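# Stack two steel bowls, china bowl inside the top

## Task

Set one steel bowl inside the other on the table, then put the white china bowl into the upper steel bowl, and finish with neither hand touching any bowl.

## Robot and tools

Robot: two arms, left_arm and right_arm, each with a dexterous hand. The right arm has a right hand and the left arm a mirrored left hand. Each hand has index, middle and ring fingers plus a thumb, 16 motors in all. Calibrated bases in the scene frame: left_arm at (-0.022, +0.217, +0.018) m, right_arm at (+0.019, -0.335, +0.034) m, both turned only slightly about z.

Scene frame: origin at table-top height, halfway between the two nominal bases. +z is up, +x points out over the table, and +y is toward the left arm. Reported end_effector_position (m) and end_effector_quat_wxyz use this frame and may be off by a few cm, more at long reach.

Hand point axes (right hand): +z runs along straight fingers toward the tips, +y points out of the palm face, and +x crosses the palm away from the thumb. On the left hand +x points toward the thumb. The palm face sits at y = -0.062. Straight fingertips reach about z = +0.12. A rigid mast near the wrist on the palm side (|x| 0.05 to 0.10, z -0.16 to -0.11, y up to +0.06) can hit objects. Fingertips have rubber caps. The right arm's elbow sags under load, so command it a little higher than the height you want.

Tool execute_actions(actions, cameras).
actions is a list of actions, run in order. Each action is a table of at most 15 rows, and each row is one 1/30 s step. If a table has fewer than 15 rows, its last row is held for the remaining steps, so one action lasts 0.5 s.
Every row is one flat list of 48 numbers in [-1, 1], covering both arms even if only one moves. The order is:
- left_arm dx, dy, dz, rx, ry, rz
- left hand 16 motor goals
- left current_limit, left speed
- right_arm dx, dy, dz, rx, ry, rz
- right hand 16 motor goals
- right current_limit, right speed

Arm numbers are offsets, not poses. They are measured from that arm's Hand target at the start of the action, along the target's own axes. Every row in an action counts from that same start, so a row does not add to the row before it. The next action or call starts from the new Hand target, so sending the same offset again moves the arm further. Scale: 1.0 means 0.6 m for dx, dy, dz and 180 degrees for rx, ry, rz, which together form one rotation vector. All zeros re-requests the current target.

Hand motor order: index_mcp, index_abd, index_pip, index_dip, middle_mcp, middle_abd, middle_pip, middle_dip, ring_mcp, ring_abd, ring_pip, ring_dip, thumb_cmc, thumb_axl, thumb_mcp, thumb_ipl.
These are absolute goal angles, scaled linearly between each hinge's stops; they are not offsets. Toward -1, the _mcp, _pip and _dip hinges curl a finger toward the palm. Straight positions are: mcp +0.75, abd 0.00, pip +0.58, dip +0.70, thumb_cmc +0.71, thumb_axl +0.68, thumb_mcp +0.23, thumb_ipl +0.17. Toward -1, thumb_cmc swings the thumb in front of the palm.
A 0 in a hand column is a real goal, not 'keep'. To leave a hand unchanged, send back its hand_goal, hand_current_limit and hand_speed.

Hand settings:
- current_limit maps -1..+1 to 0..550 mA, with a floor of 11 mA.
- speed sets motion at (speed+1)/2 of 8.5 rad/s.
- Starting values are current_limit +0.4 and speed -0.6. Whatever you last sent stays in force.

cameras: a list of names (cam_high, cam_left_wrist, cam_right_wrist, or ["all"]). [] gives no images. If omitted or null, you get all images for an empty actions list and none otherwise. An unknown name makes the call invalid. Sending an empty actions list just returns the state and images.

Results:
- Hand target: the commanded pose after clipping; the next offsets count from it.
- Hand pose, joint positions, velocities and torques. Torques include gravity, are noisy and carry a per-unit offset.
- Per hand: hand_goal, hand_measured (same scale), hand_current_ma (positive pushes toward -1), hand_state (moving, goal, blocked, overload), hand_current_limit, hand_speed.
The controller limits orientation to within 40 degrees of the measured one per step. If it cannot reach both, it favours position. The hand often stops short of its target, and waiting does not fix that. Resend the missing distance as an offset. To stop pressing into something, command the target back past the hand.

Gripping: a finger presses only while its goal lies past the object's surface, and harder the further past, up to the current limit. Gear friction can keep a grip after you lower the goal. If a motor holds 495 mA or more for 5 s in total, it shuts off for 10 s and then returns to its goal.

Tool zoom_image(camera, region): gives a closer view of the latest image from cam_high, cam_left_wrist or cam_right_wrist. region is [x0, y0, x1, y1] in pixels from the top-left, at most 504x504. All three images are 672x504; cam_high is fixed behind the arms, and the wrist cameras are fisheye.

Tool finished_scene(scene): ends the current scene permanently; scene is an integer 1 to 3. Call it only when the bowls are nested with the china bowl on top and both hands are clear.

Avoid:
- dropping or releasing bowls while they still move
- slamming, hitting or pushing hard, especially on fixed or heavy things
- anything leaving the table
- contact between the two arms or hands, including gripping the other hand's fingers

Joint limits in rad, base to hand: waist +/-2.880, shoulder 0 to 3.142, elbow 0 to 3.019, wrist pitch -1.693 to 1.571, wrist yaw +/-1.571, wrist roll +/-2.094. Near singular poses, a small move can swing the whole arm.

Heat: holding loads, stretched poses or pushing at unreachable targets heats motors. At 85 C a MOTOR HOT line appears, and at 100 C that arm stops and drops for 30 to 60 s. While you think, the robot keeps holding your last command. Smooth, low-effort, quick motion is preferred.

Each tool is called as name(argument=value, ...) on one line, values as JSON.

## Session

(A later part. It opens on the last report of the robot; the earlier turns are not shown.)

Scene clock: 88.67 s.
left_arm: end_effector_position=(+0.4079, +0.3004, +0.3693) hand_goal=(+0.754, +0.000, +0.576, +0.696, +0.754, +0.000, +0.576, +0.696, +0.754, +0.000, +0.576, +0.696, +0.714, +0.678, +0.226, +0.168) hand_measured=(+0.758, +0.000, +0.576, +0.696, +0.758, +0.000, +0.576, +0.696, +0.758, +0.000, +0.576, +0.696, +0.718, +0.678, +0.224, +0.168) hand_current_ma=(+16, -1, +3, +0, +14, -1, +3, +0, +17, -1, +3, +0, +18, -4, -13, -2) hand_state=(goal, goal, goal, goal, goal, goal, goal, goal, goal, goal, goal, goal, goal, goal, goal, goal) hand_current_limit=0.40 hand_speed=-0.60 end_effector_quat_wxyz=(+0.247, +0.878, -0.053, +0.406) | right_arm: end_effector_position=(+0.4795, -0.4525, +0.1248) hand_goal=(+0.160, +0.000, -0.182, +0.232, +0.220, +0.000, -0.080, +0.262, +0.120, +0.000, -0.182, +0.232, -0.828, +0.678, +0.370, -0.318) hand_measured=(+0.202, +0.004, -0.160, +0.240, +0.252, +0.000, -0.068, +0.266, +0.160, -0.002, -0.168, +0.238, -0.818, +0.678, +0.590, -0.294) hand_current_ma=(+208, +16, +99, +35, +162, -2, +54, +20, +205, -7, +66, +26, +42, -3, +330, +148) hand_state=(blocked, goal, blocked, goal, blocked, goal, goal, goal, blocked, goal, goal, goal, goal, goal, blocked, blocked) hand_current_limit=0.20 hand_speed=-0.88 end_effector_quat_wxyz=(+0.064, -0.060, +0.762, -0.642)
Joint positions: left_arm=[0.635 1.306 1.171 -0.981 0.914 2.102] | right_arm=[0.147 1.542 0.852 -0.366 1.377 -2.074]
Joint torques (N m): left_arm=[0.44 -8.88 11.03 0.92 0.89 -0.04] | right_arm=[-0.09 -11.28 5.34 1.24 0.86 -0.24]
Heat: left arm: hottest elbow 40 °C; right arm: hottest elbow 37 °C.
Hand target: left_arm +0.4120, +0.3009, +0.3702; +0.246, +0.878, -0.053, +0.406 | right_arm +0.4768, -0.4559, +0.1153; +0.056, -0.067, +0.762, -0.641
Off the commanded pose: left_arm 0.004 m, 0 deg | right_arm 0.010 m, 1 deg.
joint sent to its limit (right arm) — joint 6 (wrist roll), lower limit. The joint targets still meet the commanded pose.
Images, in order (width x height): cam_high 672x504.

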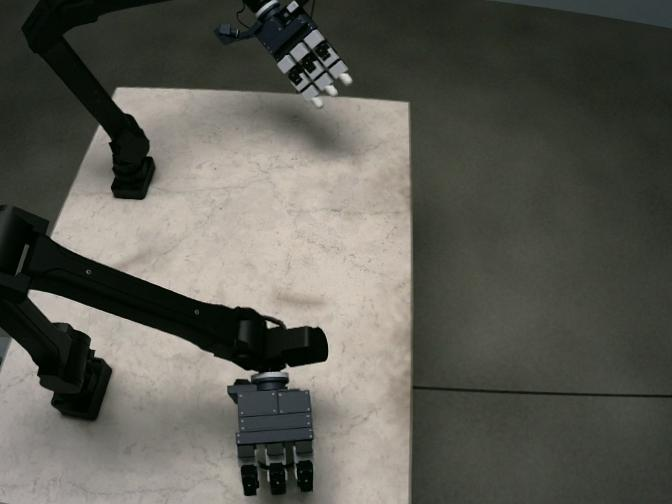

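execute_actions(actions=[[[0,0,0,0,0,0,0.754,0,0.576,0.696,0.754,0,0.576,0.696,0.754,0,0.576,0.696,0.714,0.678,0.226,0.168,0.4,-0.6,-0.0033,-0.0082,-0.0009,0,0,0,0.185,0,-0.182,0.232,0.238,0,-0.08,0.261,0.143,0,-0.182,0.232,-0.829,0.677,0.53,-0.319,0.2,-0.96]],[[0,0,0,0,0,0,0.754,0,0.576,0.696,0.754,0,0.576,0.696,0.754,0,0.576,0.696,0.714,0.678,0.226,0.168,0.4,-0.6,0,0,0,0,0,0,0.202,0,-0.182,0.232,0.255,0,-0.08,0.261,0.160,0,-0.182,0.232,-0.829,0.677,0.58,-0.319,0.2,-0.96]],[[0,0,0,0,0,0,0.754,0,0.576,0.696,0.754,0,0.576,0.696,0.754,0,0.576,0.696,0.714,0.678,0.226,0.168,0.4,-0.6,0,0,0,0,0,0,0.30,0,-0.182,0.232,0.35,0,-0.08,0.261,0.26,0,-0.182,0.232,-0.829,0.677,0.65,-0.319,0.2,-0.95]],[[0,0,0,0,0,0,0.754,0,0.576,0.696,0.754,0,0.576,0.696,0.754,0,0.576,0.696,0.714,0.678,0.226,0.168,0.4,-0.6,0,0,0,0,0,0,0.45,0,-0.182,0.232,0.5,0,-0.08,0.261,0.45,0,-0.182,0.232,-0.829,0.677,0.764,-0.319,0.2,-0.85]]], cameras=["cam_high"])

zoom_image(camera="cam_high", region=[244, 436, 294, 486])

Scene clock: 91.50 s.
left_arm: end_effector_position=(+0.4079, +0.3004, +0.3693) hand_goal=(+0.754, +0.000, +0.576, +0.696, +0.754, +0.000, +0.576, +0.696, +0.754, +0.000, +0.576, +0.696, +0.714, +0.678, +0.226, +0.168) hand_measured=(+0.758, +0.000, +0.576, +0.696, +0.758, +0.000, +0.576, +0.696, +0.758, +0.000, +0.576, +0.696, +0.718, +0.678, +0.224, +0.168) hand_current_ma=(+16, -1, +3, +0, +14, -1, +3, +0, +17, -1, +3, +0, +18, -4, -13, -2) hand_state=(goal, goal, goal, goal, goal, goal, goal, goal, goal, goal, goal, goal, goal, goal, goal, goal) hand_current_limit=0.40 hand_speed=-0.60 end_effector_quat_wxyz=(+0.247, +0.878, -0.053, +0.406) | right_arm: end_effector_position=(+0.4795, -0.4529, +0.1248) hand_goal=(+0.450, +0.000, -0.182, +0.232, +0.500, +0.000, -0.080, +0.262, +0.450, +0.000, -0.182, +0.232, -0.828, +0.678, +0.764, -0.318) hand_measured=(+0.434, +0.004, -0.180, +0.234, +0.480, +0.000, -0.078, +0.262, +0.432, -0.002, -0.180, +0.234, -0.822, +0.678, +0.756, -0.316) hand_current_ma=(-82, +13, +12, +12, -97, -1, +8, +1, -92, -7, +10, +13, +32, -3, -48, +10) hand_state=(goal, goal, goal, goal, goal, goal, goal, goal, goal, goal, goal, goal, goal, goal, goal, goal) hand_current_limit=0.20 hand_speed=-0.85 end_effector_quat_wxyz=(+0.064, -0.060, +0.762, -0.642)
Joint positions: left_arm=[0.635 1.306 1.171 -0.981 0.914 2.102] | right_arm=[0.146 1.542 0.852 -0.366 1.377 -2.074]
Joint torques (N m): left_arm=[0.67 -9.11 10.97 0.92 0.9 -0.04] | right_arm=[0.21 -10.75 6.22 0.69 0.87 -0.26]
Heat: left arm: hottest elbow 40 °C; right arm: hottest elbow 37 °C.
Hand target: left_arm +0.4120, +0.3009, +0.3702; +0.246, +0.878, -0.053, +0.406 | right_arm +0.4788, -0.4557, +0.1203; +0.056, -0.067, +0.762, -0.642
Off the commanded pose: left_arm 0.004 m, 0 deg | right_arm 0.005 m, 1 deg.
joint sent to its limit (right arm) — joint 6 (wrist roll), lower limit. The joint targets still meet the commanded pose.
Images, in order (width x height): cam_high 672x504.

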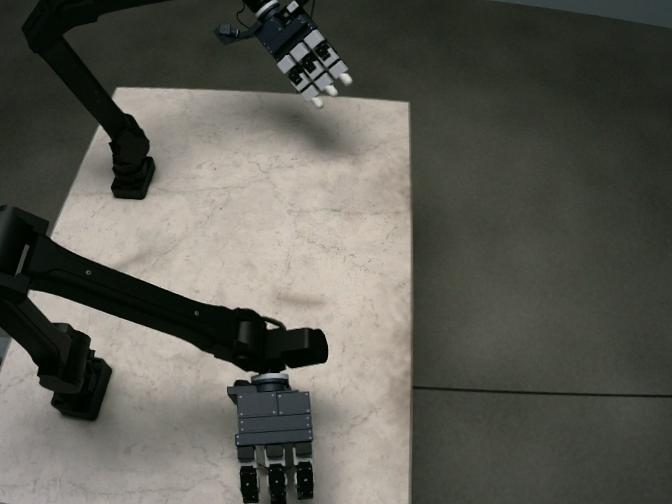

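Scaled by 10.080 from the camera's 672x504 image, which has a finer 960x720 frame.

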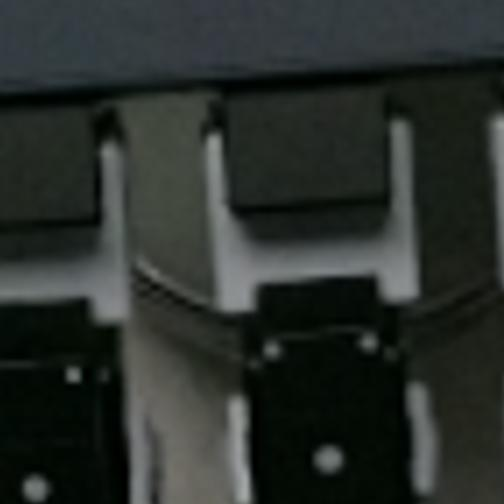

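execute_actions(actions=[[[0,0,0,0,0,0,0.754,0,0.576,0.696,0.754,0,0.576,0.696,0.754,0,0.576,0.696,0.714,0.678,0.226,0.168,0.4,-0.6,0,-0.0246,-0.0043,0,0,0,0.6,0,-0.182,0.232,0.62,0,-0.08,0.261,0.6,0,-0.182,0.232,-0.829,0.677,0.764,-0.319,0.4,-0.8]],[[0,0,0,0,0,0,0.754,0,0.576,0.696,0.754,0,0.576,0.696,0.754,0,0.576,0.696,0.714,0.678,0.226,0.168,0.4,-0.6,0,-0.0985,-0.017,0,0,0,0.6,0,-0.182,0.232,0.62,0,-0.08,0.261,0.6,0,-0.182,0.232,-0.829,0.677,0.764,-0.319,0.4,-0.6]],[[0,0,0,0,0,0,0.754,0,0.576,0.696,0.754,0,0.576,0.696,0.754,0,0.576,0.696,0.714,0.678,0.226,0.168,0.4,-0.6,-0.0200,-0.045,-0.12,0,0,0,0.6,0,-0.182,0.232,0.62,0,-0.08,0.261,0.6,0,-0.182,0.232,-0.829,0.677,0.764,-0.319,0.4,-0.6]]], cameras=["cam_high"])

zoom_image(camera="cam_high", region=[236, 400, 316, 480])

Scene clock: 94.37 s.
left_arm: end_effector_position=(+0.4079, +0.3004, +0.3693) hand_goal=(+0.754, +0.000, +0.576, +0.696, +0.754, +0.000, +0.576, +0.696, +0.754, +0.000, +0.576, +0.696, +0.714, +0.678, +0.226, +0.168) hand_measured=(+0.758, +0.000, +0.576, +0.696, +0.758, +0.000, +0.576, +0.696, +0.758, +0.000, +0.576, +0.696, +0.718, +0.678, +0.224, +0.168) hand_current_ma=(+16, -1, +3, +0, +14, -1, +3, +0, +17, -1, +3, +0, +18, -4, -13, -2) hand_state=(goal, goal, goal, goal, goal, goal, goal, goal, goal, goal, goal, goal, goal, goal, goal, goal) hand_current_limit=0.40 hand_speed=-0.60 end_effector_quat_wxyz=(+0.247, +0.878, -0.053, +0.406) | right_arm: end_effector_position=(+0.4663, -0.3894, +0.2253) hand_goal=(+0.600, +0.000, -0.182, +0.232, +0.620, +0.000, -0.080, +0.262, +0.600, +0.000, -0.182, +0.232, -0.828, +0.678, +0.764, -0.318) hand_measured=(+0.584, +0.002, -0.180, +0.234, +0.602, +0.000, -0.078, +0.262, +0.582, -0.002, -0.180, +0.234, -0.822, +0.678, +0.758, -0.316) hand_current_ma=(-78, +11, +7, +11, -92, -1, +5, +1, -91, -7, +6, +12, +30, -3, -39, +9) hand_state=(goal, goal, goal, goal, goal, goal, goal, goal, goal, goal, goal, goal, goal, goal, goal, goal) hand_current_limit=0.40 hand_speed=-0.60 end_effector_quat_wxyz=(+0.077, -0.108, +0.755, -0.642)
Joint positions: left_arm=[0.635 1.306 1.171 -0.981 0.914 2.102] | right_arm=[0.301 1.415 1.045 -1.051 1.405 -1.746]
Joint torques (N m): left_arm=[0.44 -8.94 10.99 0.94 0.89 -0.03] | right_arm=[0.26 -9.47 9.59 0.09 1.04 0]
Heat: left arm: hottest elbow 40 °C; right arm: hottest elbow 37 °C.
Hand target: left_arm +0.4120, +0.3009, +0.3702; +0.246, +0.878, -0.053, +0.406 | right_arm +0.4792, -0.3884, +0.2341; +0.055, -0.067, +0.762, -0.641
Off the commanded pose: left_arm 0.004 m, 0 deg | right_arm 0.016 m, 5 deg.
Images, in order (width x height): cam_high 672x504.

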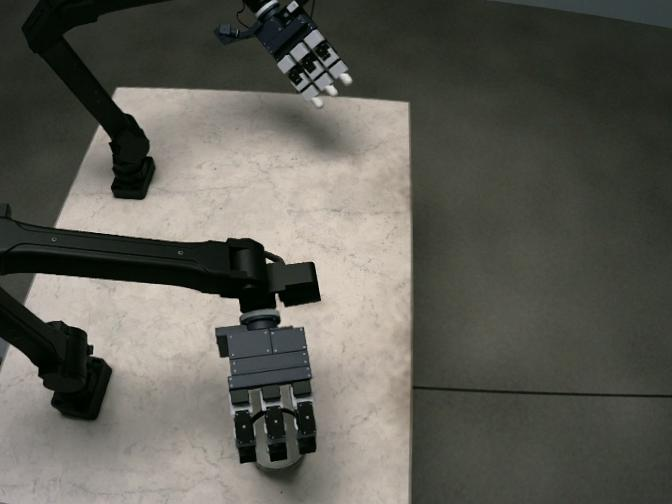

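Scaled by 6.300 from the camera's 672x504 image, which has a finer 960x720 frame.

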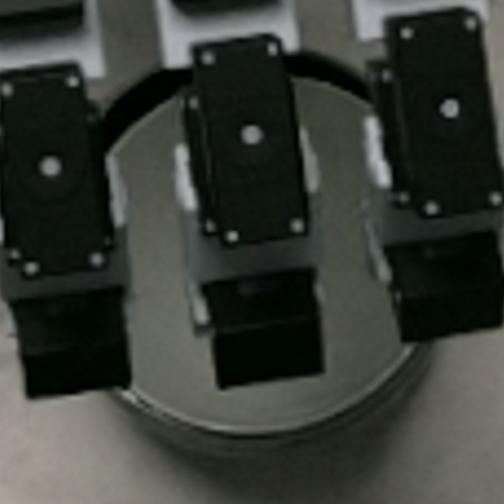

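execute_actions(actions=[[[0,0,0,0,0,0,0.754,0,0.576,0.696,0.754,0,0.576,0.696,0.754,0,0.576,0.696,0.714,0.678,0.226,0.168,0.4,-0.6,0.029,0.021,-0.1217,0,-0.0547,-0.0094,0.6,0,-0.182,0.232,0.62,0,-0.08,0.261,0.6,0,-0.182,0.232,-0.829,0.677,0.764,-0.319,0.4,-0.6]]], cameras=["cam_high"])

zoom_image(camera="cam_high", region=[236, 400, 316, 480])

Scene clock: 96.17 s.
left_arm: end_effector_position=(+0.4079, +0.3004, +0.3693) hand_goal=(+0.754, +0.000, +0.576, +0.696, +0.754, +0.000, +0.576, +0.696, +0.754, +0.000, +0.576, +0.696, +0.714, +0.678, +0.226, +0.168) hand_measured=(+0.758, +0.000, +0.576, +0.696, +0.758, +0.000, +0.576, +0.696, +0.758, +0.000, +0.576, +0.696, +0.718, +0.678, +0.224, +0.168) hand_current_ma=(+16, -1, +3, +0, +14, -1, +3, +0, +17, -1, +3, +0, +18, -4, -13, -2) hand_state=(goal, goal, goal, goal, goal, goal, goal, goal, goal, goal, goal, goal, goal, goal, goal, goal) hand_current_limit=0.40 hand_speed=-0.60 end_effector_quat_wxyz=(+0.247, +0.878, -0.053, +0.406) | right_arm: end_effector_position=(+0.4383, -0.3223, +0.2265) hand_goal=(+0.600, +0.000, -0.182, +0.232, +0.620, +0.000, -0.080, +0.262, +0.600, +0.000, -0.182, +0.232, -0.828, +0.678, +0.764, -0.318) hand_measured=(+0.584, +0.002, -0.180, +0.234, +0.602, +0.000, -0.078, +0.262, +0.582, -0.002, -0.180, +0.234, -0.822, +0.678, +0.758, -0.316) hand_current_ma=(-75, +11, +7, +11, -90, -1, +4, +1, -90, -7, +6, +11, +29, -3, -38, +8) hand_state=(goal, goal, goal, goal, goal, goal, goal, goal, goal, goal, goal, goal, goal, goal, goal, goal) hand_current_limit=0.40 hand_speed=-0.60 end_effector_quat_wxyz=(+0.115, -0.158, +0.750, -0.632)
Joint positions: left_arm=[0.635 1.306 1.171 -0.981 0.914 2.102] | right_arm=[0.48 1.406 1.045 -1.363 1.392 -1.442]
Joint torques (N m): left_arm=[0.38 -8.94 10.97 0.85 0.88 -0.02] | right_arm=[-0.56 -10.05 9.14 -0.54 0.93 -0.05]
Heat: left arm: hottest elbow 40 °C; right arm: hottest elbow 37 °C.
Hand target: left_arm +0.4120, +0.3009, +0.3702; +0.246, +0.878, -0.053, +0.406 | right_arm +0.4493, -0.3184, +0.2343; +0.111, -0.133, +0.754, -0.634
Off the commanded pose: left_arm 0.004 m, 0 deg | right_arm 0.014 m, 3 deg.
Images, in order (width x height): cam_high 672x504.

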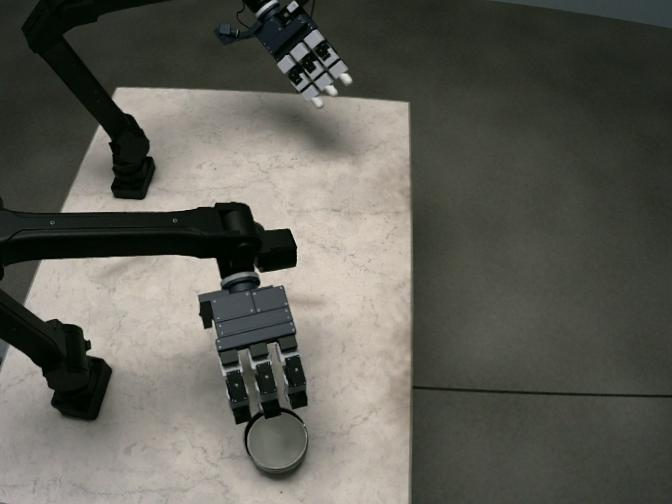

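Scaled by 6.300 from the camera's 672x504 image, which has a finer 960x720 frame.

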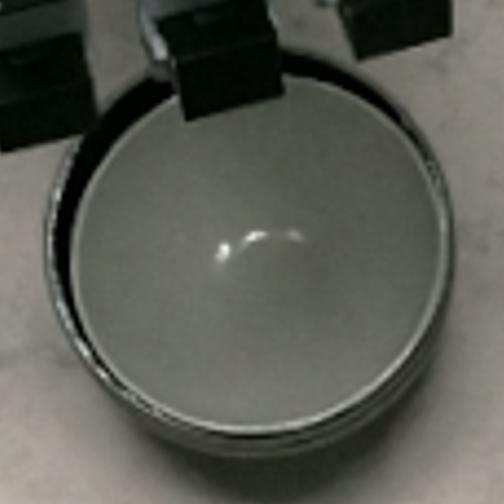

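execute_actions(actions=[[[0,0,0,0,0,0,0.754,0,0.576,0.696,0.754,0,0.576,0.696,0.754,0,0.576,0.696,0.714,0.678,0.226,0.168,0.4,-0.6,0,0,0,0,0,0,0.754,0,0.576,0.696,0.342,0,0.139,0.261,0.754,0,0.576,0.696,0.714,0.677,0.225,0.168,0.4,-0.5]],[[0,0,0,0,0,0,0.754,0,0.576,0.696,0.754,0,0.576,0.696,0.754,0,0.576,0.696,0.714,0.678,0.226,0.168,0.4,-0.6,0.0147,0.0130,0.0725,0,0.0164,0.0028,0.754,0,0.576,0.696,0.342,0,0.139,0.261,0.754,0,0.576,0.696,0.714,0.677,0.225,0.168,0.4,-0.5]],[[0,0,0,0,0,0,0.754,0,0.576,0.696,0.754,0,0.576,0.696,0.754,0,0.576,0.696,0.714,0.678,0.226,0.168,0.4,-0.6,0.0123,0.0617,0.0835,0,0.0164,0.0028,0.754,0,0.576,0.696,0.342,0,0.139,0.261,0.754,0,0.576,0.696,0.714,0.677,0.225,0.168,0,-0.6]]], cameras=["cam_high"])

zoom_image(camera="cam_high", region=[226, 400, 326, 500])

Scene clock: 100.27 s.
left_arm: end_effector_position=(+0.4079, +0.3004, +0.3693) hand_goal=(+0.754, +0.000, +0.576, +0.696, +0.754, +0.000, +0.576, +0.696, +0.754, +0.000, +0.576, +0.696, +0.714, +0.678, +0.226, +0.168) hand_measured=(+0.758, +0.000, +0.576, +0.696, +0.758, +0.000, +0.576, +0.696, +0.758, +0.000, +0.576, +0.696, +0.718, +0.678, +0.224, +0.168) hand_current_ma=(+16, -1, +3, +0, +14, -1, +3, +0, +17, -1, +3, +0, +18, -4, -13, -2) hand_state=(goal, goal, goal, goal, goal, goal, goal, goal, goal, goal, goal, goal, goal, goal, goal, goal) hand_current_limit=0.40 hand_speed=-0.60 end_effector_quat_wxyz=(+0.247, +0.878, -0.053, +0.406) | right_arm: end_effector_position=(+0.4612, -0.4031, +0.1728) hand_goal=(+0.754, +0.000, +0.576, +0.696, +0.342, +0.000, +0.140, +0.262, +0.754, +0.000, +0.576, +0.696, +0.714, +0.678, +0.226, +0.168) hand_measured=(+0.734, +0.002, +0.568, +0.694, +0.336, +0.000, +0.136, +0.262, +0.732, -0.002, +0.570, +0.692, +0.696, +0.678, +0.226, +0.166) hand_current_ma=(-98, +11, -35, -13, -30, -1, -15, +1, -109, -7, -30, -14, -84, -3, +3, -11) hand_state=(goal, goal, goal, goal, goal, goal, goal, goal, blocked, goal, goal, goal, goal, goal, goal, goal) hand_current_limit=0.00 hand_speed=-0.60 end_effector_quat_wxyz=(+0.068, -0.084, +0.758, -0.644)
Joint positions: left_arm=[0.635 1.306 1.171 -0.981 0.914 2.102] | right_arm=[0.274 1.492 0.976 -1.015 1.408 -1.616]
Joint torques (N m): left_arm=[0.56 -9 11.06 0.94 0.88 -0.04] | right_arm=[0.73 -11.75 5.7 0.59 1.12 -0.22]
Heat: left arm: hottest elbow 40 °C; right arm: hottest elbow 38 °C.
Hand target: left_arm +0.4120, +0.3009, +0.3702; +0.246, +0.878, -0.053, +0.406 | right_arm +0.4607, -0.4037, +0.1741; +0.078, -0.094, +0.759, -0.639
Off the commanded pose: left_arm 0.004 m, 0 deg | right_arm 0.001 m, 2 deg.
Images, in order (width x height): cam_high 672x504.

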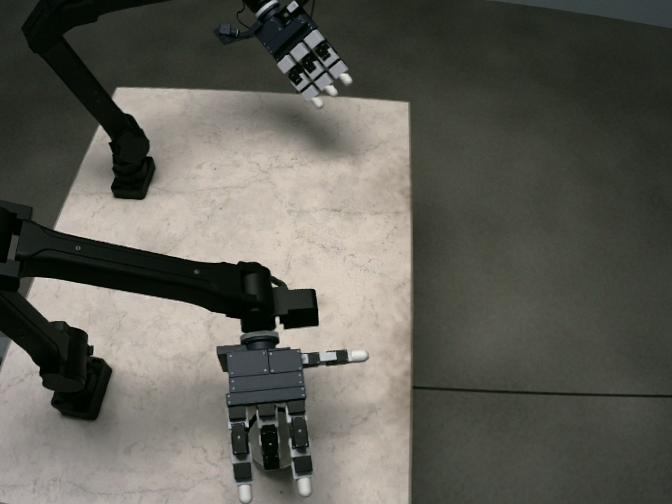

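Scaled by 5.040 from the camera's 672x504 image, which has a finer 960x720 frame.

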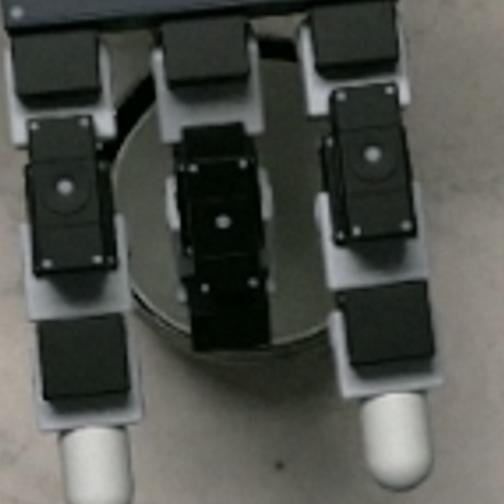

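execute_actions(actions=[[[0,0,0,0,0,0,0.754,0,0.576,0.696,0.754,0,0.576,0.696,0.754,0,0.576,0.696,0.714,0.678,0.226,0.168,0.4,-0.6,0,0.0788,0.0136,0,0,0,0.754,0,0.576,0.696,0.342,0,0.139,0.261,0.754,0,0.576,0.696,0.714,0.677,0.225,0.168,0,-0.6]],[[0,0,0,0,0,0,0.754,0,0.576,0.696,0.754,0,0.576,0.696,0.754,0,0.576,0.696,0.714,0.678,0.226,0.168,0.4,-0.6,0,0,0,0,0,0,0.754,0,0.576,0.696,0.342,0,0.139,0.261,0.754,0,0.576,0.696,0.714,0.677,0.225,0.168,0,-0.6]]], cameras=["cam_high"])

zoom_image(camera="cam_high", region=[226, 400, 326, 500])

Scene clock: 102.27 s.
left_arm: end_effector_position=(+0.4079, +0.3004, +0.3693) hand_goal=(+0.754, +0.000, +0.576, +0.696, +0.754, +0.000, +0.576, +0.696, +0.754, +0.000, +0.576, +0.696, +0.714, +0.678, +0.226, +0.168) hand_measured=(+0.758, +0.000, +0.576, +0.696, +0.758, +0.000, +0.576, +0.696, +0.758, +0.000, +0.576, +0.696, +0.718, +0.678, +0.224, +0.168) hand_current_ma=(+16, -1, +3, +0, +14, -1, +3, +0, +17, -1, +3, +0, +18, -4, -13, -2) hand_state=(goal, goal, goal, goal, goal, goal, goal, goal, goal, goal, goal, goal, goal, goal, goal, goal) hand_current_limit=0.40 hand_speed=-0.60 end_effector_quat_wxyz=(+0.247, +0.878, -0.053, +0.406) | right_arm: end_effector_position=(+0.4612, -0.4018, +0.1250) hand_goal=(+0.754, +0.000, +0.576, +0.696, +0.342, +0.000, +0.140, +0.262, +0.754, +0.000, +0.576, +0.696, +0.714, +0.678, +0.226, +0.168) hand_measured=(+0.734, +0.002, +0.568, +0.694, +0.336, +0.000, +0.136, +0.262, +0.732, -0.002, +0.570, +0.692, +0.696, +0.678, +0.226, +0.166) hand_current_ma=(-98, +11, -35, -13, -30, -1, -15, +1, -109, -7, -29, -14, -82, -3, +3, -11) hand_state=(goal, goal, goal, goal, goal, goal, goal, goal, blocked, goal, goal, goal, goal, goal, goal, goal) hand_current_limit=0.00 hand_speed=-0.60 end_effector_quat_wxyz=(+0.078, -0.094, +0.758, -0.641)
Joint positions: left_arm=[0.635 1.306 1.171 -0.981 0.914 2.102] | right_arm=[0.274 1.531 0.868 -0.702 1.4 -1.782]
Joint torques (N m): left_arm=[0.32 -9 11.02 0.95 0.87 -0.03] | right_arm=[-0.91 -12.28 5.45 0.8 0.99 -0.13]
Heat: left arm: hottest elbow 40 °C; right arm: hottest elbow 38 °C.
Hand target: left_arm +0.4120, +0.3009, +0.3702; +0.246, +0.878, -0.053, +0.406 | right_arm +0.4606, -0.4037, +0.1262; +0.078, -0.094, +0.759, -0.639
Off the commanded pose: left_arm 0.004 m, 0 deg | right_arm 0.002 m, 0 deg.
Images, in order (width x height): cam_high 672x504.

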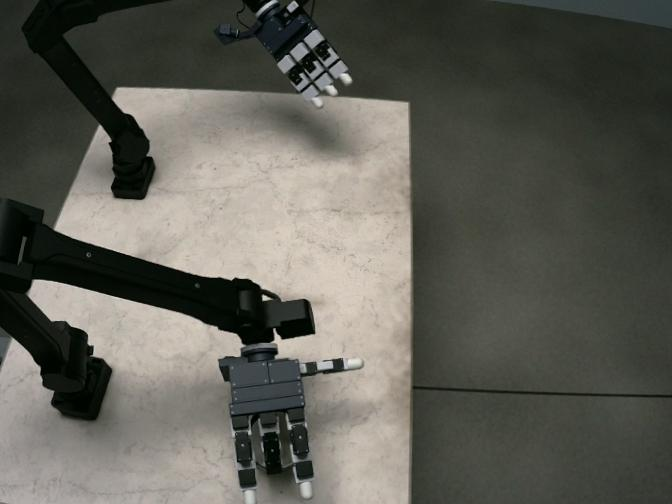

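Scaled by 5.040 from the camera's 672x504 image, which has a finer 960x720 frame.

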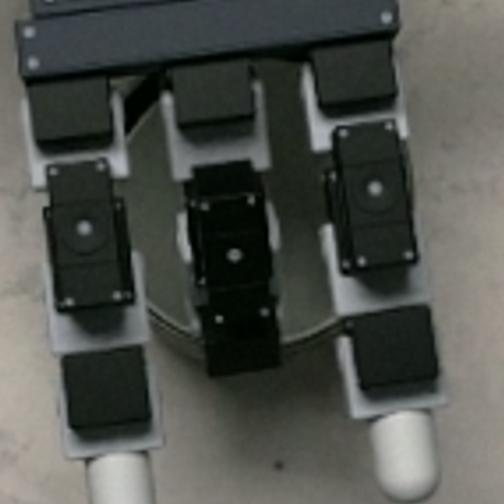

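execute_actions(actions=[[[0,0,0,0,0,0,0.754,0,0.576,0.696,0.754,0,0.576,0.696,0.754,0,0.576,0.696,0.714,0.678,0.226,0.168,0.4,-0.6,0,0.0115,0.0020,0,0,0,0.754,0,0.576,0.696,0.342,0,0.139,0.261,0.754,0,0.576,0.696,0.714,0.677,0.225,0.168,0,-0.6]]], cameras=[])

execute_actions(actions=[[[0,0,0,0,0,0,0.754,0,0.576,0.696,0.754,0,0.576,0.696,0.754,0,0.576,0.696,0.714,0.678,0.226,0.168,0.4,-0.6,0,0.0099,0.0017,0,0,0,0.754,0,0.576,0.696,0.342,0,0.139,0.261,0.754,0,0.576,0.696,0.714,0.677,0.225,0.168,0,-0.6]]], cameras=["cam_high"])

zoom_image(camera="cam_high", region=[236, 420, 306, 490])

Scene clock: 103.43 s.
left_arm: end_effector_position=(+0.4079, +0.3004, +0.3693) hand_goal=(+0.754, +0.000, +0.576, +0.696, +0.754, +0.000, +0.576, +0.696, +0.754, +0.000, +0.576, +0.696, +0.714, +0.678, +0.226, +0.168) hand_measured=(+0.758, +0.000, +0.576, +0.696, +0.758, +0.000, +0.576, +0.696, +0.758, +0.000, +0.576, +0.696, +0.718, +0.678, +0.224, +0.168) hand_current_ma=(+16, -1, +3, +0, +14, -1, +3, +0, +17, -1, +3, +0, +18, -4, -13, -2) hand_state=(goal, goal, goal, goal, goal, goal, goal, goal, goal, goal, goal, goal, goal, goal, goal, goal) hand_current_limit=0.40 hand_speed=-0.60 end_effector_quat_wxyz=(+0.247, +0.878, -0.053, +0.406) | right_arm: end_effector_position=(+0.4616, -0.4017, +0.1224) hand_goal=(+0.754, +0.000, +0.576, +0.696, +0.342, +0.000, +0.140, +0.262, +0.754, +0.000, +0.576, +0.696, +0.714, +0.678, +0.226, +0.168) hand_measured=(+0.734, +0.002, +0.568, +0.694, +0.336, +0.000, +0.136, +0.262, +0.732, -0.002, +0.570, +0.692, +0.696, +0.678, +0.226, +0.166) hand_current_ma=(-98, +11, -35, -13, -30, -1, -15, +1, -109, -7, -29, -14, -82, -3, +3, -11) hand_state=(goal, goal, goal, goal, goal, goal, goal, goal, blocked, goal, goal, goal, goal, goal, goal, goal) hand_current_limit=0.00 hand_speed=-0.60 end_effector_quat_wxyz=(+0.082, -0.091, +0.758, -0.640)
Joint positions: left_arm=[0.635 1.306 1.171 -0.981 0.914 2.102] | right_arm=[0.274 1.531 0.857 -0.67 1.399 -1.792]
Joint torques (N m): left_arm=[0.5 -8.88 11 0.95 0.87 -0.03] | right_arm=[-0.38 -11.22 5.86 0.95 0.99 -0.25]
Heat: left arm: hottest elbow 40 °C; right arm: hottest elbow 37 °C.
Hand target: left_arm +0.4120, +0.3009, +0.3702; +0.246, +0.878, -0.053, +0.406 | right_arm +0.4606, -0.4037, +0.1192; +0.078, -0.094, +0.759, -0.639
Off the commanded pose: left_arm 0.004 m, 0 deg | right_arm 0.004 m, 1 deg.
No camera images: "cameras" was empty.

Scene clock: 104.13 s.
left_arm: end_effector_position=(+0.4079, +0.3004, +0.3693) hand_goal=(+0.754, +0.000, +0.576, +0.696, +0.754, +0.000, +0.576, +0.696, +0.754, +0.000, +0.576, +0.696, +0.714, +0.678, +0.226, +0.168) hand_measured=(+0.758, +0.000, +0.576, +0.696, +0.758, +0.000, +0.576, +0.696, +0.758, +0.000, +0.576, +0.696, +0.718, +0.678, +0.224, +0.168) hand_current_ma=(+16, -1, +3, +0, +14, -1, +3, +0, +17, -1, +3, +0, +18, -4, -13, -2) hand_state=(goal, goal, goal, goal, goal, goal, goal, goal, goal, goal, goal, goal, goal, goal, goal, goal) hand_current_limit=0.40 hand_speed=-0.60 end_effector_quat_wxyz=(+0.247, +0.878, -0.053, +0.406) | right_arm: end_effector_position=(+0.4617, -0.4016, +0.1206) hand_goal=(+0.754, +0.000, +0.576, +0.696, +0.342, +0.000, +0.140, +0.262, +0.754, +0.000, +0.576, +0.696, +0.714, +0.678, +0.226, +0.168) hand_measured=(+0.734, +0.002, +0.568, +0.694, +0.336, +0.000, +0.136, +0.262, +0.732, -0.002, +0.570, +0.692, +0.696, +0.678, +0.226, +0.166) hand_current_ma=(-98, +11, -35, -13, -30, -1, -15, +1, -109, -7, -29, -14, -82, -3, +3, -11) hand_state=(goal, goal, goal, goal, goal, goal, goal, goal, blocked, goal, goal, goal, goal, goal, goal, goal) hand_current_limit=0.00 hand_speed=-0.60 end_effector_quat_wxyz=(+0.086, -0.088, +0.759, -0.640)
Joint positions: left_arm=[0.635 1.306 1.171 -0.981 0.914 2.102] | right_arm=[0.274 1.531 0.849 -0.652 1.399 -1.793]
Joint torques (N m): left_arm=[0.67 -8.76 11.03 0.9 0.89 -0.04] | right_arm=[-0.09 -10.29 5.44 0.81 1.01 -0.2]
Heat: left arm: hottest elbow 40 °C; right arm: hottest elbow 37 °C.
Hand target: left_arm +0.4120, +0.3009, +0.3702; +0.246, +0.878, -0.053, +0.406 | right_arm +0.4604, -0.4037, +0.1130; +0.078, -0.094, +0.759, -0.639
Off the commanded pose: left_arm 0.004 m, 0 deg | right_arm 0.008 m, 1 deg.
Images, in order (width x height): cam_high 672x504.

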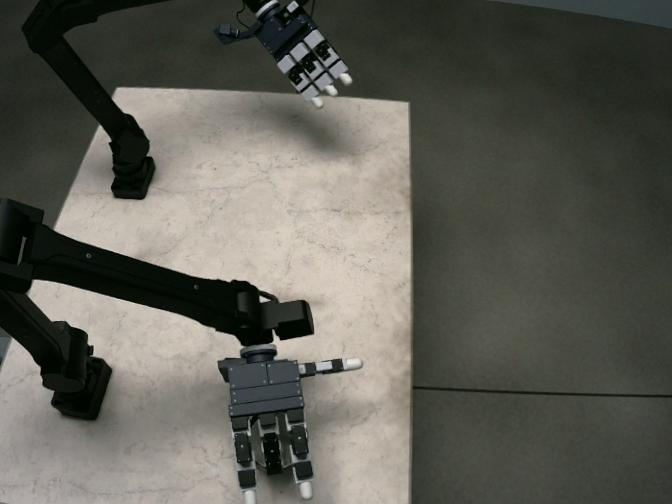

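Scaled by 7.200 from the camera's 672x504 image, which has a finer 960x720 frame.

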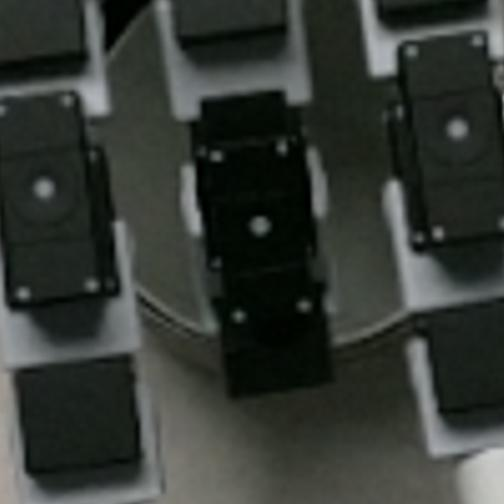

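execute_actions(actions=[[[0,0,0,0,0,0,0.754,0,0.576,0.696,0.754,0,0.576,0.696,0.754,0,0.576,0.696,0.714,0.678,0.226,0.168,0.4,-0.6,0,0.0099,0.0017,0,0,0,0.754,0,0.576,0.696,0.342,0,0.139,0.261,0.754,0,0.576,0.696,0.714,0.677,0.225,0.168,0,-0.6]]], cameras=[])

execute_actions(actions=[[[0,0,0,0,0,0,0.754,0,0.576,0.696,0.754,0,0.576,0.696,0.754,0,0.576,0.696,0.714,0.678,0.226,0.168,0.4,-0.6,0,0,0,0,0,0,0.754,0,0.576,0.696,0.342,0,0.139,0.261,0.754,0,0.576,0.696,0.714,0.677,0.225,0.168,0,-0.6]]], cameras=["cam_high"])

zoom_image(camera="cam_high", region=[236, 420, 306, 490])

Scene clock: 105.30 s.
left_arm: end_effector_position=(+0.4079, +0.3004, +0.3693) hand_goal=(+0.754, +0.000, +0.576, +0.696, +0.754, +0.000, +0.576, +0.696, +0.754, +0.000, +0.576, +0.696, +0.714, +0.678, +0.226, +0.168) hand_measured=(+0.758, +0.000, +0.576, +0.696, +0.758, +0.000, +0.576, +0.696, +0.758, +0.000, +0.576, +0.696, +0.718, +0.678, +0.224, +0.168) hand_current_ma=(+16, -1, +3, +0, +14, -1, +3, +0, +17, -1, +3, +0, +18, -4, -13, -2) hand_state=(goal, goal, goal, goal, goal, goal, goal, goal, goal, goal, goal, goal, goal, goal, goal, goal) hand_current_limit=0.40 hand_speed=-0.60 end_effector_quat_wxyz=(+0.247, +0.878, -0.053, +0.406) | right_arm: end_effector_position=(+0.4616, -0.4016, +0.1143) hand_goal=(+0.754, +0.000, +0.576, +0.696, +0.342, +0.000, +0.140, +0.262, +0.754, +0.000, +0.576, +0.696, +0.714, +0.678, +0.226, +0.168) hand_measured=(+0.734, +0.002, +0.568, +0.694, +0.336, +0.000, +0.136, +0.262, +0.732, -0.002, +0.570, +0.692, +0.696, +0.678, +0.226, +0.166) hand_current_ma=(-98, +11, -35, -13, -30, -1, -15, +1, -109, -7, -29, -14, -82, -3, +3, -11) hand_state=(goal, goal, goal, goal, goal, goal, goal, goal, blocked, goal, goal, goal, goal, goal, goal, goal) hand_current_limit=0.00 hand_speed=-0.60 end_effector_quat_wxyz=(+0.086, -0.088, +0.759, -0.640)
Joint positions: left_arm=[0.635 1.306 1.171 -0.981 0.914 2.102] | right_arm=[0.274 1.543 0.842 -0.634 1.398 -1.793]
Joint torques (N m): left_arm=[0.62 -8.76 11.07 0.88 0.89 -0.02] | right_arm=[-1.03 -10.34 5.55 0.99 1.04 -0.17]
Heat: left arm: hottest elbow 40 °C; right arm: hottest elbow 37 °C.
Hand target: left_arm +0.4120, +0.3009, +0.3702; +0.246, +0.878, -0.053, +0.406 | right_arm +0.4605, -0.4037, +0.1070; +0.078, -0.094, +0.759, -0.639
Off the commanded pose: left_arm 0.004 m, 0 deg | right_arm 0.008 m, 1 deg.
No camera images: "cameras" was empty.

Scene clock: 106.00 s.
left_arm: end_effector_position=(+0.4079, +0.3004, +0.3693) hand_goal=(+0.754, +0.000, +0.576, +0.696, +0.754, +0.000, +0.576, +0.696, +0.754, +0.000, +0.576, +0.696, +0.714, +0.678, +0.226, +0.168) hand_measured=(+0.758, +0.000, +0.576, +0.696, +0.758, +0.000, +0.576, +0.696, +0.758, +0.000, +0.576, +0.696, +0.718, +0.678, +0.224, +0.168) hand_current_ma=(+16, -1, +3, +0, +14, -1, +3, +0, +17, -1, +3, +0, +18, -4, -13, -2) hand_state=(goal, goal, goal, goal, goal, goal, goal, goal, goal, goal, goal, goal, goal, goal, goal, goal) hand_current_limit=0.40 hand_speed=-0.60 end_effector_quat_wxyz=(+0.247, +0.878, -0.053, +0.406) | right_arm: end_effector_position=(+0.4617, -0.4015, +0.1143) hand_goal=(+0.754, +0.000, +0.576, +0.696, +0.342, +0.000, +0.140, +0.262, +0.754, +0.000, +0.576, +0.696, +0.714, +0.678, +0.226, +0.168) hand_measured=(+0.734, +0.002, +0.568, +0.694, +0.336, +0.000, +0.136, +0.262, +0.732, -0.002, +0.570, +0.692, +0.696, +0.678, +0.226, +0.166) hand_current_ma=(-98, +11, -35, -13, -30, -1, -15, +1, -109, -7, -29, -14, -82, -3, +3, -11) hand_state=(goal, goal, goal, goal, goal, goal, goal, goal, blocked, goal, goal, goal, goal, goal, goal, goal) hand_current_limit=0.00 hand_speed=-0.60 end_effector_quat_wxyz=(+0.086, -0.088, +0.759, -0.640)
Joint positions: left_arm=[0.635 1.306 1.171 -0.981 0.914 2.102] | right_arm=[0.274 1.543 0.842 -0.634 1.398 -1.793]
Joint torques (N m): left_arm=[0.32 -8.76 10.97 0.95 0.87 -0.03] | right_arm=[-0.26 -10.23 5.5 0.87 1.02 -0.17]
Heat: left arm: hottest elbow 40 °C; right arm: hottest elbow 37 °C.
Hand target: left_arm +0.4120, +0.3009, +0.3702; +0.246, +0.878, -0.053, +0.406 | right_arm +0.4606, -0.4037, +0.1070; +0.078, -0.094, +0.759, -0.639
Off the commanded pose: left_arm 0.004 m, 0 deg | right_arm 0.008 m, 1 deg.
Images, in order (width x height): cam_high 672x504.

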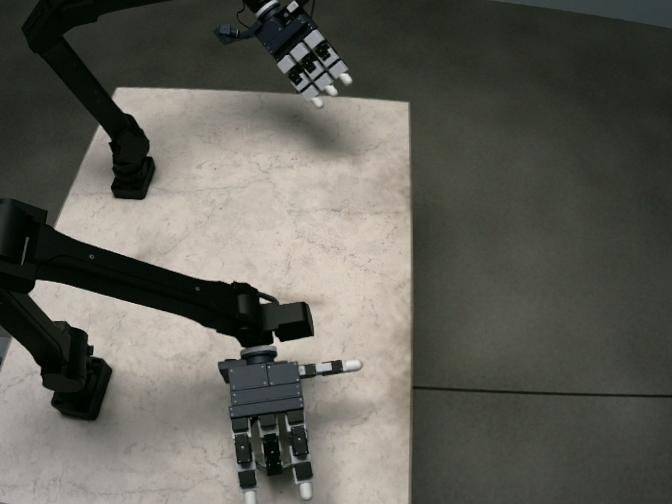

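Scaled by 7.200 from the camera's 672x504 image, which has a finer 960x720 frame.

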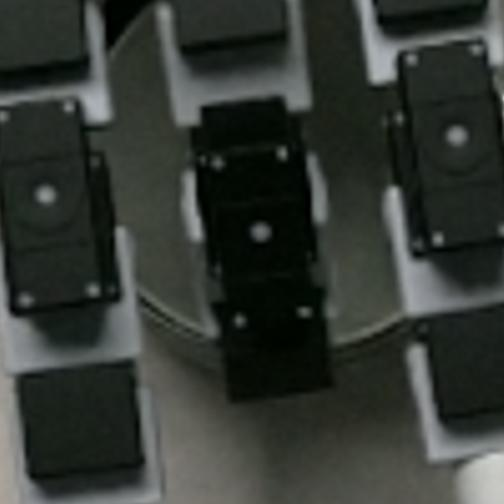

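execute_actions(actions=[[[0,0,0,0,0,0,0.754,0,0.576,0.696,0.754,0,0.576,0.696,0.754,0,0.576,0.696,0.714,0.678,0.226,0.168,0.4,-0.6,0,0.0090,0.0015,0,0,0,0.754,0,0.576,0.696,0.342,0,0.139,0.261,0.754,0,0.576,0.696,0.714,0.677,0.225,0.168,0,-0.6]]], cameras=[])

execute_actions(actions=[[[0,0,0,0,0,0,0.754,0,0.576,0.696,0.754,0,0.576,0.696,0.754,0,0.576,0.696,0.714,0.678,0.226,0.168,0.4,-0.6,0,0,0,0,0,0,0.754,0,0.576,0.696,0.342,0,0.139,0.261,0.754,0,0.576,0.696,0.714,0.677,0.225,0.168,0,-0.6]]], cameras=["cam_high"])

zoom_image(camera="cam_high", region=[236, 420, 306, 490])

Scene clock: 107.17 s.
left_arm: end_effector_position=(+0.4079, +0.3004, +0.3693) hand_goal=(+0.754, +0.000, +0.576, +0.696, +0.754, +0.000, +0.576, +0.696, +0.754, +0.000, +0.576, +0.696, +0.714, +0.678, +0.226, +0.168) hand_measured=(+0.758, +0.000, +0.576, +0.696, +0.758, +0.000, +0.576, +0.696, +0.758, +0.000, +0.576, +0.696, +0.718, +0.678, +0.224, +0.168) hand_current_ma=(+16, -1, +3, +0, +14, -1, +3, +0, +17, -1, +3, +0, +18, -4, -13, -2) hand_state=(goal, goal, goal, goal, goal, goal, goal, goal, goal, goal, goal, goal, goal, goal, goal, goal) hand_current_limit=0.40 hand_speed=-0.60 end_effector_quat_wxyz=(+0.247, +0.878, -0.053, +0.406) | right_arm: end_effector_position=(+0.4618, -0.4015, +0.1094) hand_goal=(+0.754, +0.000, +0.576, +0.696, +0.342, +0.000, +0.140, +0.262, +0.754, +0.000, +0.576, +0.696, +0.714, +0.678, +0.226, +0.168) hand_measured=(+0.734, +0.002, +0.568, +0.694, +0.336, +0.000, +0.136, +0.262, +0.732, -0.002, +0.570, +0.692, +0.696, +0.678, +0.226, +0.166) hand_current_ma=(-98, +11, -35, -13, -33, -1, -15, +1, -109, -7, -29, -14, -82, -3, +3, -11) hand_state=(goal, goal, goal, goal, goal, goal, goal, goal, blocked, goal, goal, goal, goal, goal, goal, goal) hand_current_limit=0.00 hand_speed=-0.60 end_effector_quat_wxyz=(+0.086, -0.088, +0.759, -0.640)
Joint positions: left_arm=[0.635 1.306 1.171 -0.981 0.914 2.102] | right_arm=[0.274 1.553 0.837 -0.618 1.398 -1.793]
Joint torques (N m): left_arm=[0.44 -8.94 10.99 1.03 0.89 -0.03] | right_arm=[-0.32 -10.46 5.11 1.02 1.05 -0.18]
Heat: left arm: hottest elbow 40 °C; right arm: hottest elbow 37 °C.
Hand target: left_arm +0.4120, +0.3009, +0.3702; +0.246, +0.878, -0.053, +0.406 | right_arm +0.4604, -0.4037, +0.1016; +0.078, -0.094, +0.759, -0.639
Off the commanded pose: left_arm 0.004 m, 0 deg | right_arm 0.008 m, 1 deg.
No camera images: "cameras" was empty.

Scene clock: 107.87 s.
left_arm: end_effector_position=(+0.4079, +0.3004, +0.3693) hand_goal=(+0.754, +0.000, +0.576, +0.696, +0.754, +0.000, +0.576, +0.696, +0.754, +0.000, +0.576, +0.696, +0.714, +0.678, +0.226, +0.168) hand_measured=(+0.758, +0.000, +0.576, +0.696, +0.758, +0.000, +0.576, +0.696, +0.758, +0.000, +0.576, +0.696, +0.718, +0.678, +0.224, +0.168) hand_current_ma=(+16, -1, +3, +0, +14, -1, +3, +0, +17, -1, +3, +0, +18, -4, -13, -2) hand_state=(goal, goal, goal, goal, goal, goal, goal, goal, goal, goal, goal, goal, goal, goal, goal, goal) hand_current_limit=0.40 hand_speed=-0.60 end_effector_quat_wxyz=(+0.247, +0.878, -0.053, +0.406) | right_arm: end_effector_position=(+0.4618, -0.4015, +0.1094) hand_goal=(+0.754, +0.000, +0.576, +0.696, +0.342, +0.000, +0.140, +0.262, +0.754, +0.000, +0.576, +0.696, +0.714, +0.678, +0.226, +0.168) hand_measured=(+0.734, +0.002, +0.568, +0.694, +0.336, +0.000, +0.136, +0.262, +0.732, -0.002, +0.570, +0.692, +0.696, +0.678, +0.226, +0.166) hand_current_ma=(-98, +11, -35, -13, -33, -1, -15, +1, -109, -7, -29, -14, -82, -3, +3, -11) hand_state=(goal, goal, goal, goal, goal, goal, goal, goal, blocked, goal, goal, goal, goal, goal, goal, goal) hand_current_limit=0.00 hand_speed=-0.60 end_effector_quat_wxyz=(+0.086, -0.088, +0.759, -0.640)
Joint positions: left_arm=[0.635 1.306 1.171 -0.981 0.914 2.102] | right_arm=[0.274 1.553 0.837 -0.618 1.398 -1.794]
Joint torques (N m): left_arm=[0.56 -9.11 10.92 0.94 0.88 -0.02] | right_arm=[-0.32 -10.46 5.41 0.92 1.01 -0.19]
Heat: left arm: hottest elbow 40 °C; right arm: hottest elbow 37 °C.
Hand target: left_arm +0.4120, +0.3009, +0.3702; +0.246, +0.878, -0.053, +0.406 | right_arm +0.4604, -0.4037, +0.1016; +0.078, -0.094, +0.759, -0.639
Off the commanded pose: left_arm 0.004 m, 0 deg | right_arm 0.008 m, 1 deg.
Images, in order (width x height): cam_high 672x504.

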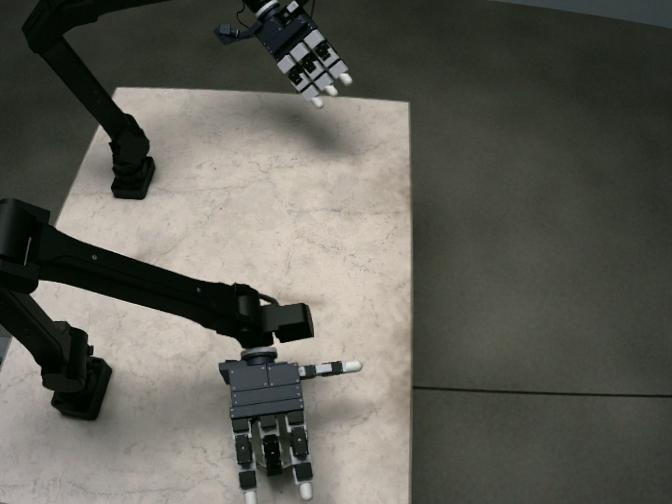

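Scaled by 7.200 from the camera's 672x504 image, which has a finer 960x720 frame.

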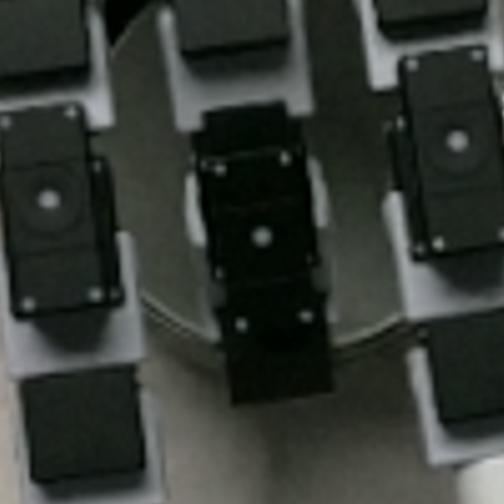

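execute_actions(actions=[[[0,0,0,0,0,0,0.754,0,0.576,0.696,0.754,0,0.576,0.696,0.754,0,0.576,0.696,0.714,0.678,0.226,0.168,0.4,-0.6,0,0.0099,0.0017,0,0,0,0.754,0,0.576,0.696,0.342,0,0.139,0.261,0.754,0,0.576,0.696,0.714,0.677,0.225,0.168,0,-0.6]],[[0,0,0,0,0,0,0.754,0,0.576,0.696,0.754,0,0.576,0.696,0.754,0,0.576,0.696,0.714,0.678,0.226,0.168,0.4,-0.6,0,0,0,0,0,0,0.754,0,0.576,0.696,0.342,0,0.139,0.261,0.754,0,0.576,0.696,0.714,0.677,0.225,0.168,0,-0.6]]], cameras=["cam_high"])

zoom_image(camera="cam_high", region=[236, 420, 306, 490])

Scene clock: 109.40 s.
left_arm: end_effector_position=(+0.4079, +0.3004, +0.3693) hand_goal=(+0.754, +0.000, +0.576, +0.696, +0.754, +0.000, +0.576, +0.696, +0.754, +0.000, +0.576, +0.696, +0.714, +0.678, +0.226, +0.168) hand_measured=(+0.758, +0.000, +0.576, +0.696, +0.758, +0.000, +0.576, +0.696, +0.758, +0.000, +0.576, +0.696, +0.718, +0.678, +0.224, +0.168) hand_current_ma=(+16, -1, +3, +0, +14, -1, +3, +0, +17, -1, +3, +0, +18, -4, -13, -2) hand_state=(goal, goal, goal, goal, goal, goal, goal, goal, goal, goal, goal, goal, goal, goal, goal, goal) hand_current_limit=0.40 hand_speed=-0.60 end_effector_quat_wxyz=(+0.247, +0.878, -0.053, +0.406) | right_arm: end_effector_position=(+0.4634, -0.4012, +0.1069) hand_goal=(+0.754, +0.000, +0.576, +0.696, +0.342, +0.000, +0.140, +0.262, +0.754, +0.000, +0.576, +0.696, +0.714, +0.678, +0.226, +0.168) hand_measured=(+0.734, +0.002, +0.568, +0.694, +0.334, +0.000, +0.136, +0.258, +0.732, -0.002, +0.570, +0.692, +0.696, +0.678, +0.226, +0.166) hand_current_ma=(-98, +11, -35, -13, -34, -2, -21, -14, -109, -7, -29, -14, -82, -3, +3, -11) hand_state=(goal, goal, goal, goal, goal, goal, goal, goal, blocked, goal, goal, goal, goal, goal, goal, goal) hand_current_limit=0.00 hand_speed=-0.60 end_effector_quat_wxyz=(+0.089, -0.086, +0.759, -0.639)
Joint positions: left_arm=[0.635 1.306 1.171 -0.981 0.914 2.102] | right_arm=[0.274 1.559 0.835 -0.601 1.398 -1.794]
Joint torques (N m): left_arm=[0.26 -9.05 11 0.91 0.87 -0.05] | right_arm=[-0.32 -10.05 5.09 0.96 0.93 -0.16]
Heat: left arm: hottest elbow 40 °C; right arm: hottest elbow 37 °C.
Hand target: left_arm +0.4120, +0.3009, +0.3702; +0.246, +0.878, -0.053, +0.406 | right_arm +0.4605, -0.4037, +0.0956; +0.078, -0.094, +0.759, -0.639
Off the commanded pose: left_arm 0.004 m, 0 deg | right_arm 0.012 m, 2 deg.
Images, in order (width x height): cam_high 672x504.

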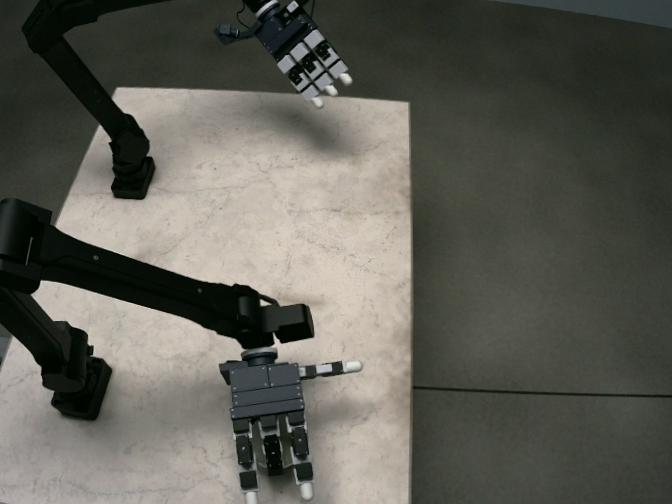

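Scaled by 7.200 from the camera's 672x504 image, which has a finer 960x720 frame.

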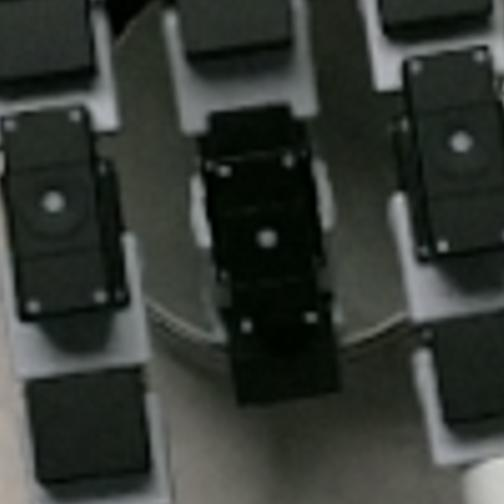

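execute_actions(actions=[[[0,0,0,0,0,0,0.754,0,0.576,0.696,0.754,0,0.576,0.696,0.754,0,0.576,0.696,0.714,0.678,0.226,0.168,0.4,-0.6,0.0049,0.0099,0.0005,0,0,0,0.754,0,0.576,0.696,0.342,0,0.139,0.261,0.754,0,0.576,0.696,0.714,0.677,0.225,0.168,0.1,-0.6]],[[0,0,0,0,0,0,0.754,0,0.576,0.696,0.754,0,0.576,0.696,0.754,0,0.576,0.696,0.714,0.678,0.226,0.168,0.4,-0.6,0,0,0,0,0,0,0.754,0,0.576,0.696,0.342,0,0.139,0.261,0.754,0,0.576,0.696,0.714,0.677,0.225,0.168,0.1,-0.6]]], cameras=["cam_high"])

zoom_image(camera="cam_high", region=[236, 420, 306, 490])

Scene clock: 111.00 s.
left_arm: end_effector_position=(+0.4079, +0.3004, +0.3693) hand_goal=(+0.754, +0.000, +0.576, +0.696, +0.754, +0.000, +0.576, +0.696, +0.754, +0.000, +0.576, +0.696, +0.714, +0.678, +0.226, +0.168) hand_measured=(+0.758, +0.000, +0.576, +0.696, +0.758, +0.000, +0.576, +0.696, +0.758, +0.000, +0.576, +0.696, +0.718, +0.678, +0.224, +0.168) hand_current_ma=(+16, -1, +3, +0, +14, -1, +3, +0, +17, -1, +3, +0, +18, -4, -13, -2) hand_state=(goal, goal, goal, goal, goal, goal, goal, goal, goal, goal, goal, goal, goal, goal, goal, goal) hand_current_limit=0.40 hand_speed=-0.60 end_effector_quat_wxyz=(+0.247, +0.878, -0.053, +0.406) | right_arm: end_effector_position=(+0.4625, -0.4015, +0.1044) hand_goal=(+0.754, +0.000, +0.576, +0.696, +0.342, +0.000, +0.140, +0.262, +0.754, +0.000, +0.576, +0.696, +0.714, +0.678, +0.226, +0.168) hand_measured=(+0.734, +0.002, +0.568, +0.694, +0.334, +0.002, +0.134, +0.256, +0.732, -0.002, +0.570, +0.692, +0.696, +0.678, +0.226, +0.166) hand_current_ma=(-98, +11, -35, -13, -34, +7, -28, -24, -109, -7, -29, -14, -82, -3, +3, -11) hand_state=(goal, goal, goal, goal, goal, goal, goal, goal, blocked, goal, goal, goal, goal, goal, goal, goal) hand_current_limit=0.10 hand_speed=-0.60 end_effector_quat_wxyz=(+0.091, -0.084, +0.759, -0.640)
Joint positions: left_arm=[0.635 1.306 1.171 -0.981 0.914 2.102] | right_arm=[0.274 1.561 0.827 -0.586 1.4 -1.794]
Joint torques (N m): left_arm=[0.26 -9 11.02 0.94 0.87 -0.02] | right_arm=[-0.91 -9.41 4.64 1.1 0.99 -0.11]
Heat: left arm: hottest elbow 40 °C; right arm: hottest elbow 37 °C.
Hand target: left_arm +0.4120, +0.3009, +0.3702; +0.246, +0.878, -0.053, +0.406 | right_arm +0.4574, -0.4037, +0.0897; +0.078, -0.094, +0.759, -0.639
Off the commanded pose: left_arm 0.004 m, 0 deg | right_arm 0.016 m, 2 deg.
Images, in order (width x height): cam_high 672x504.

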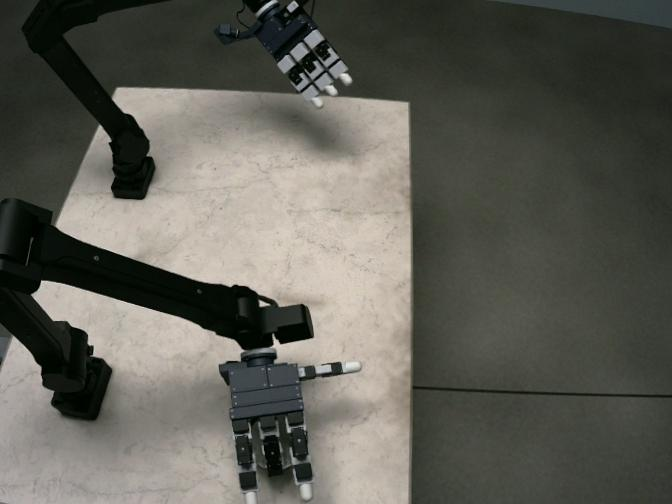

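Scaled by 7.200 from the camera's 672x504 image, which has a finer 960x720 frame.

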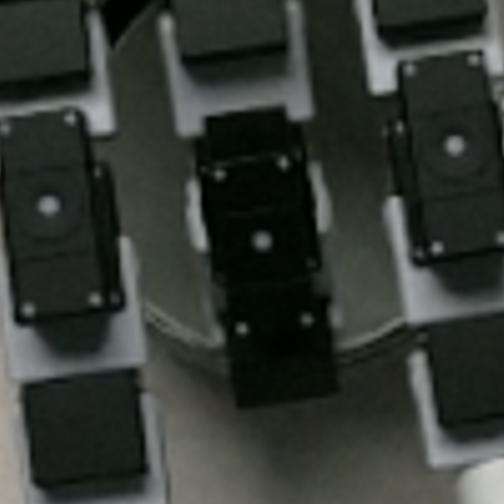

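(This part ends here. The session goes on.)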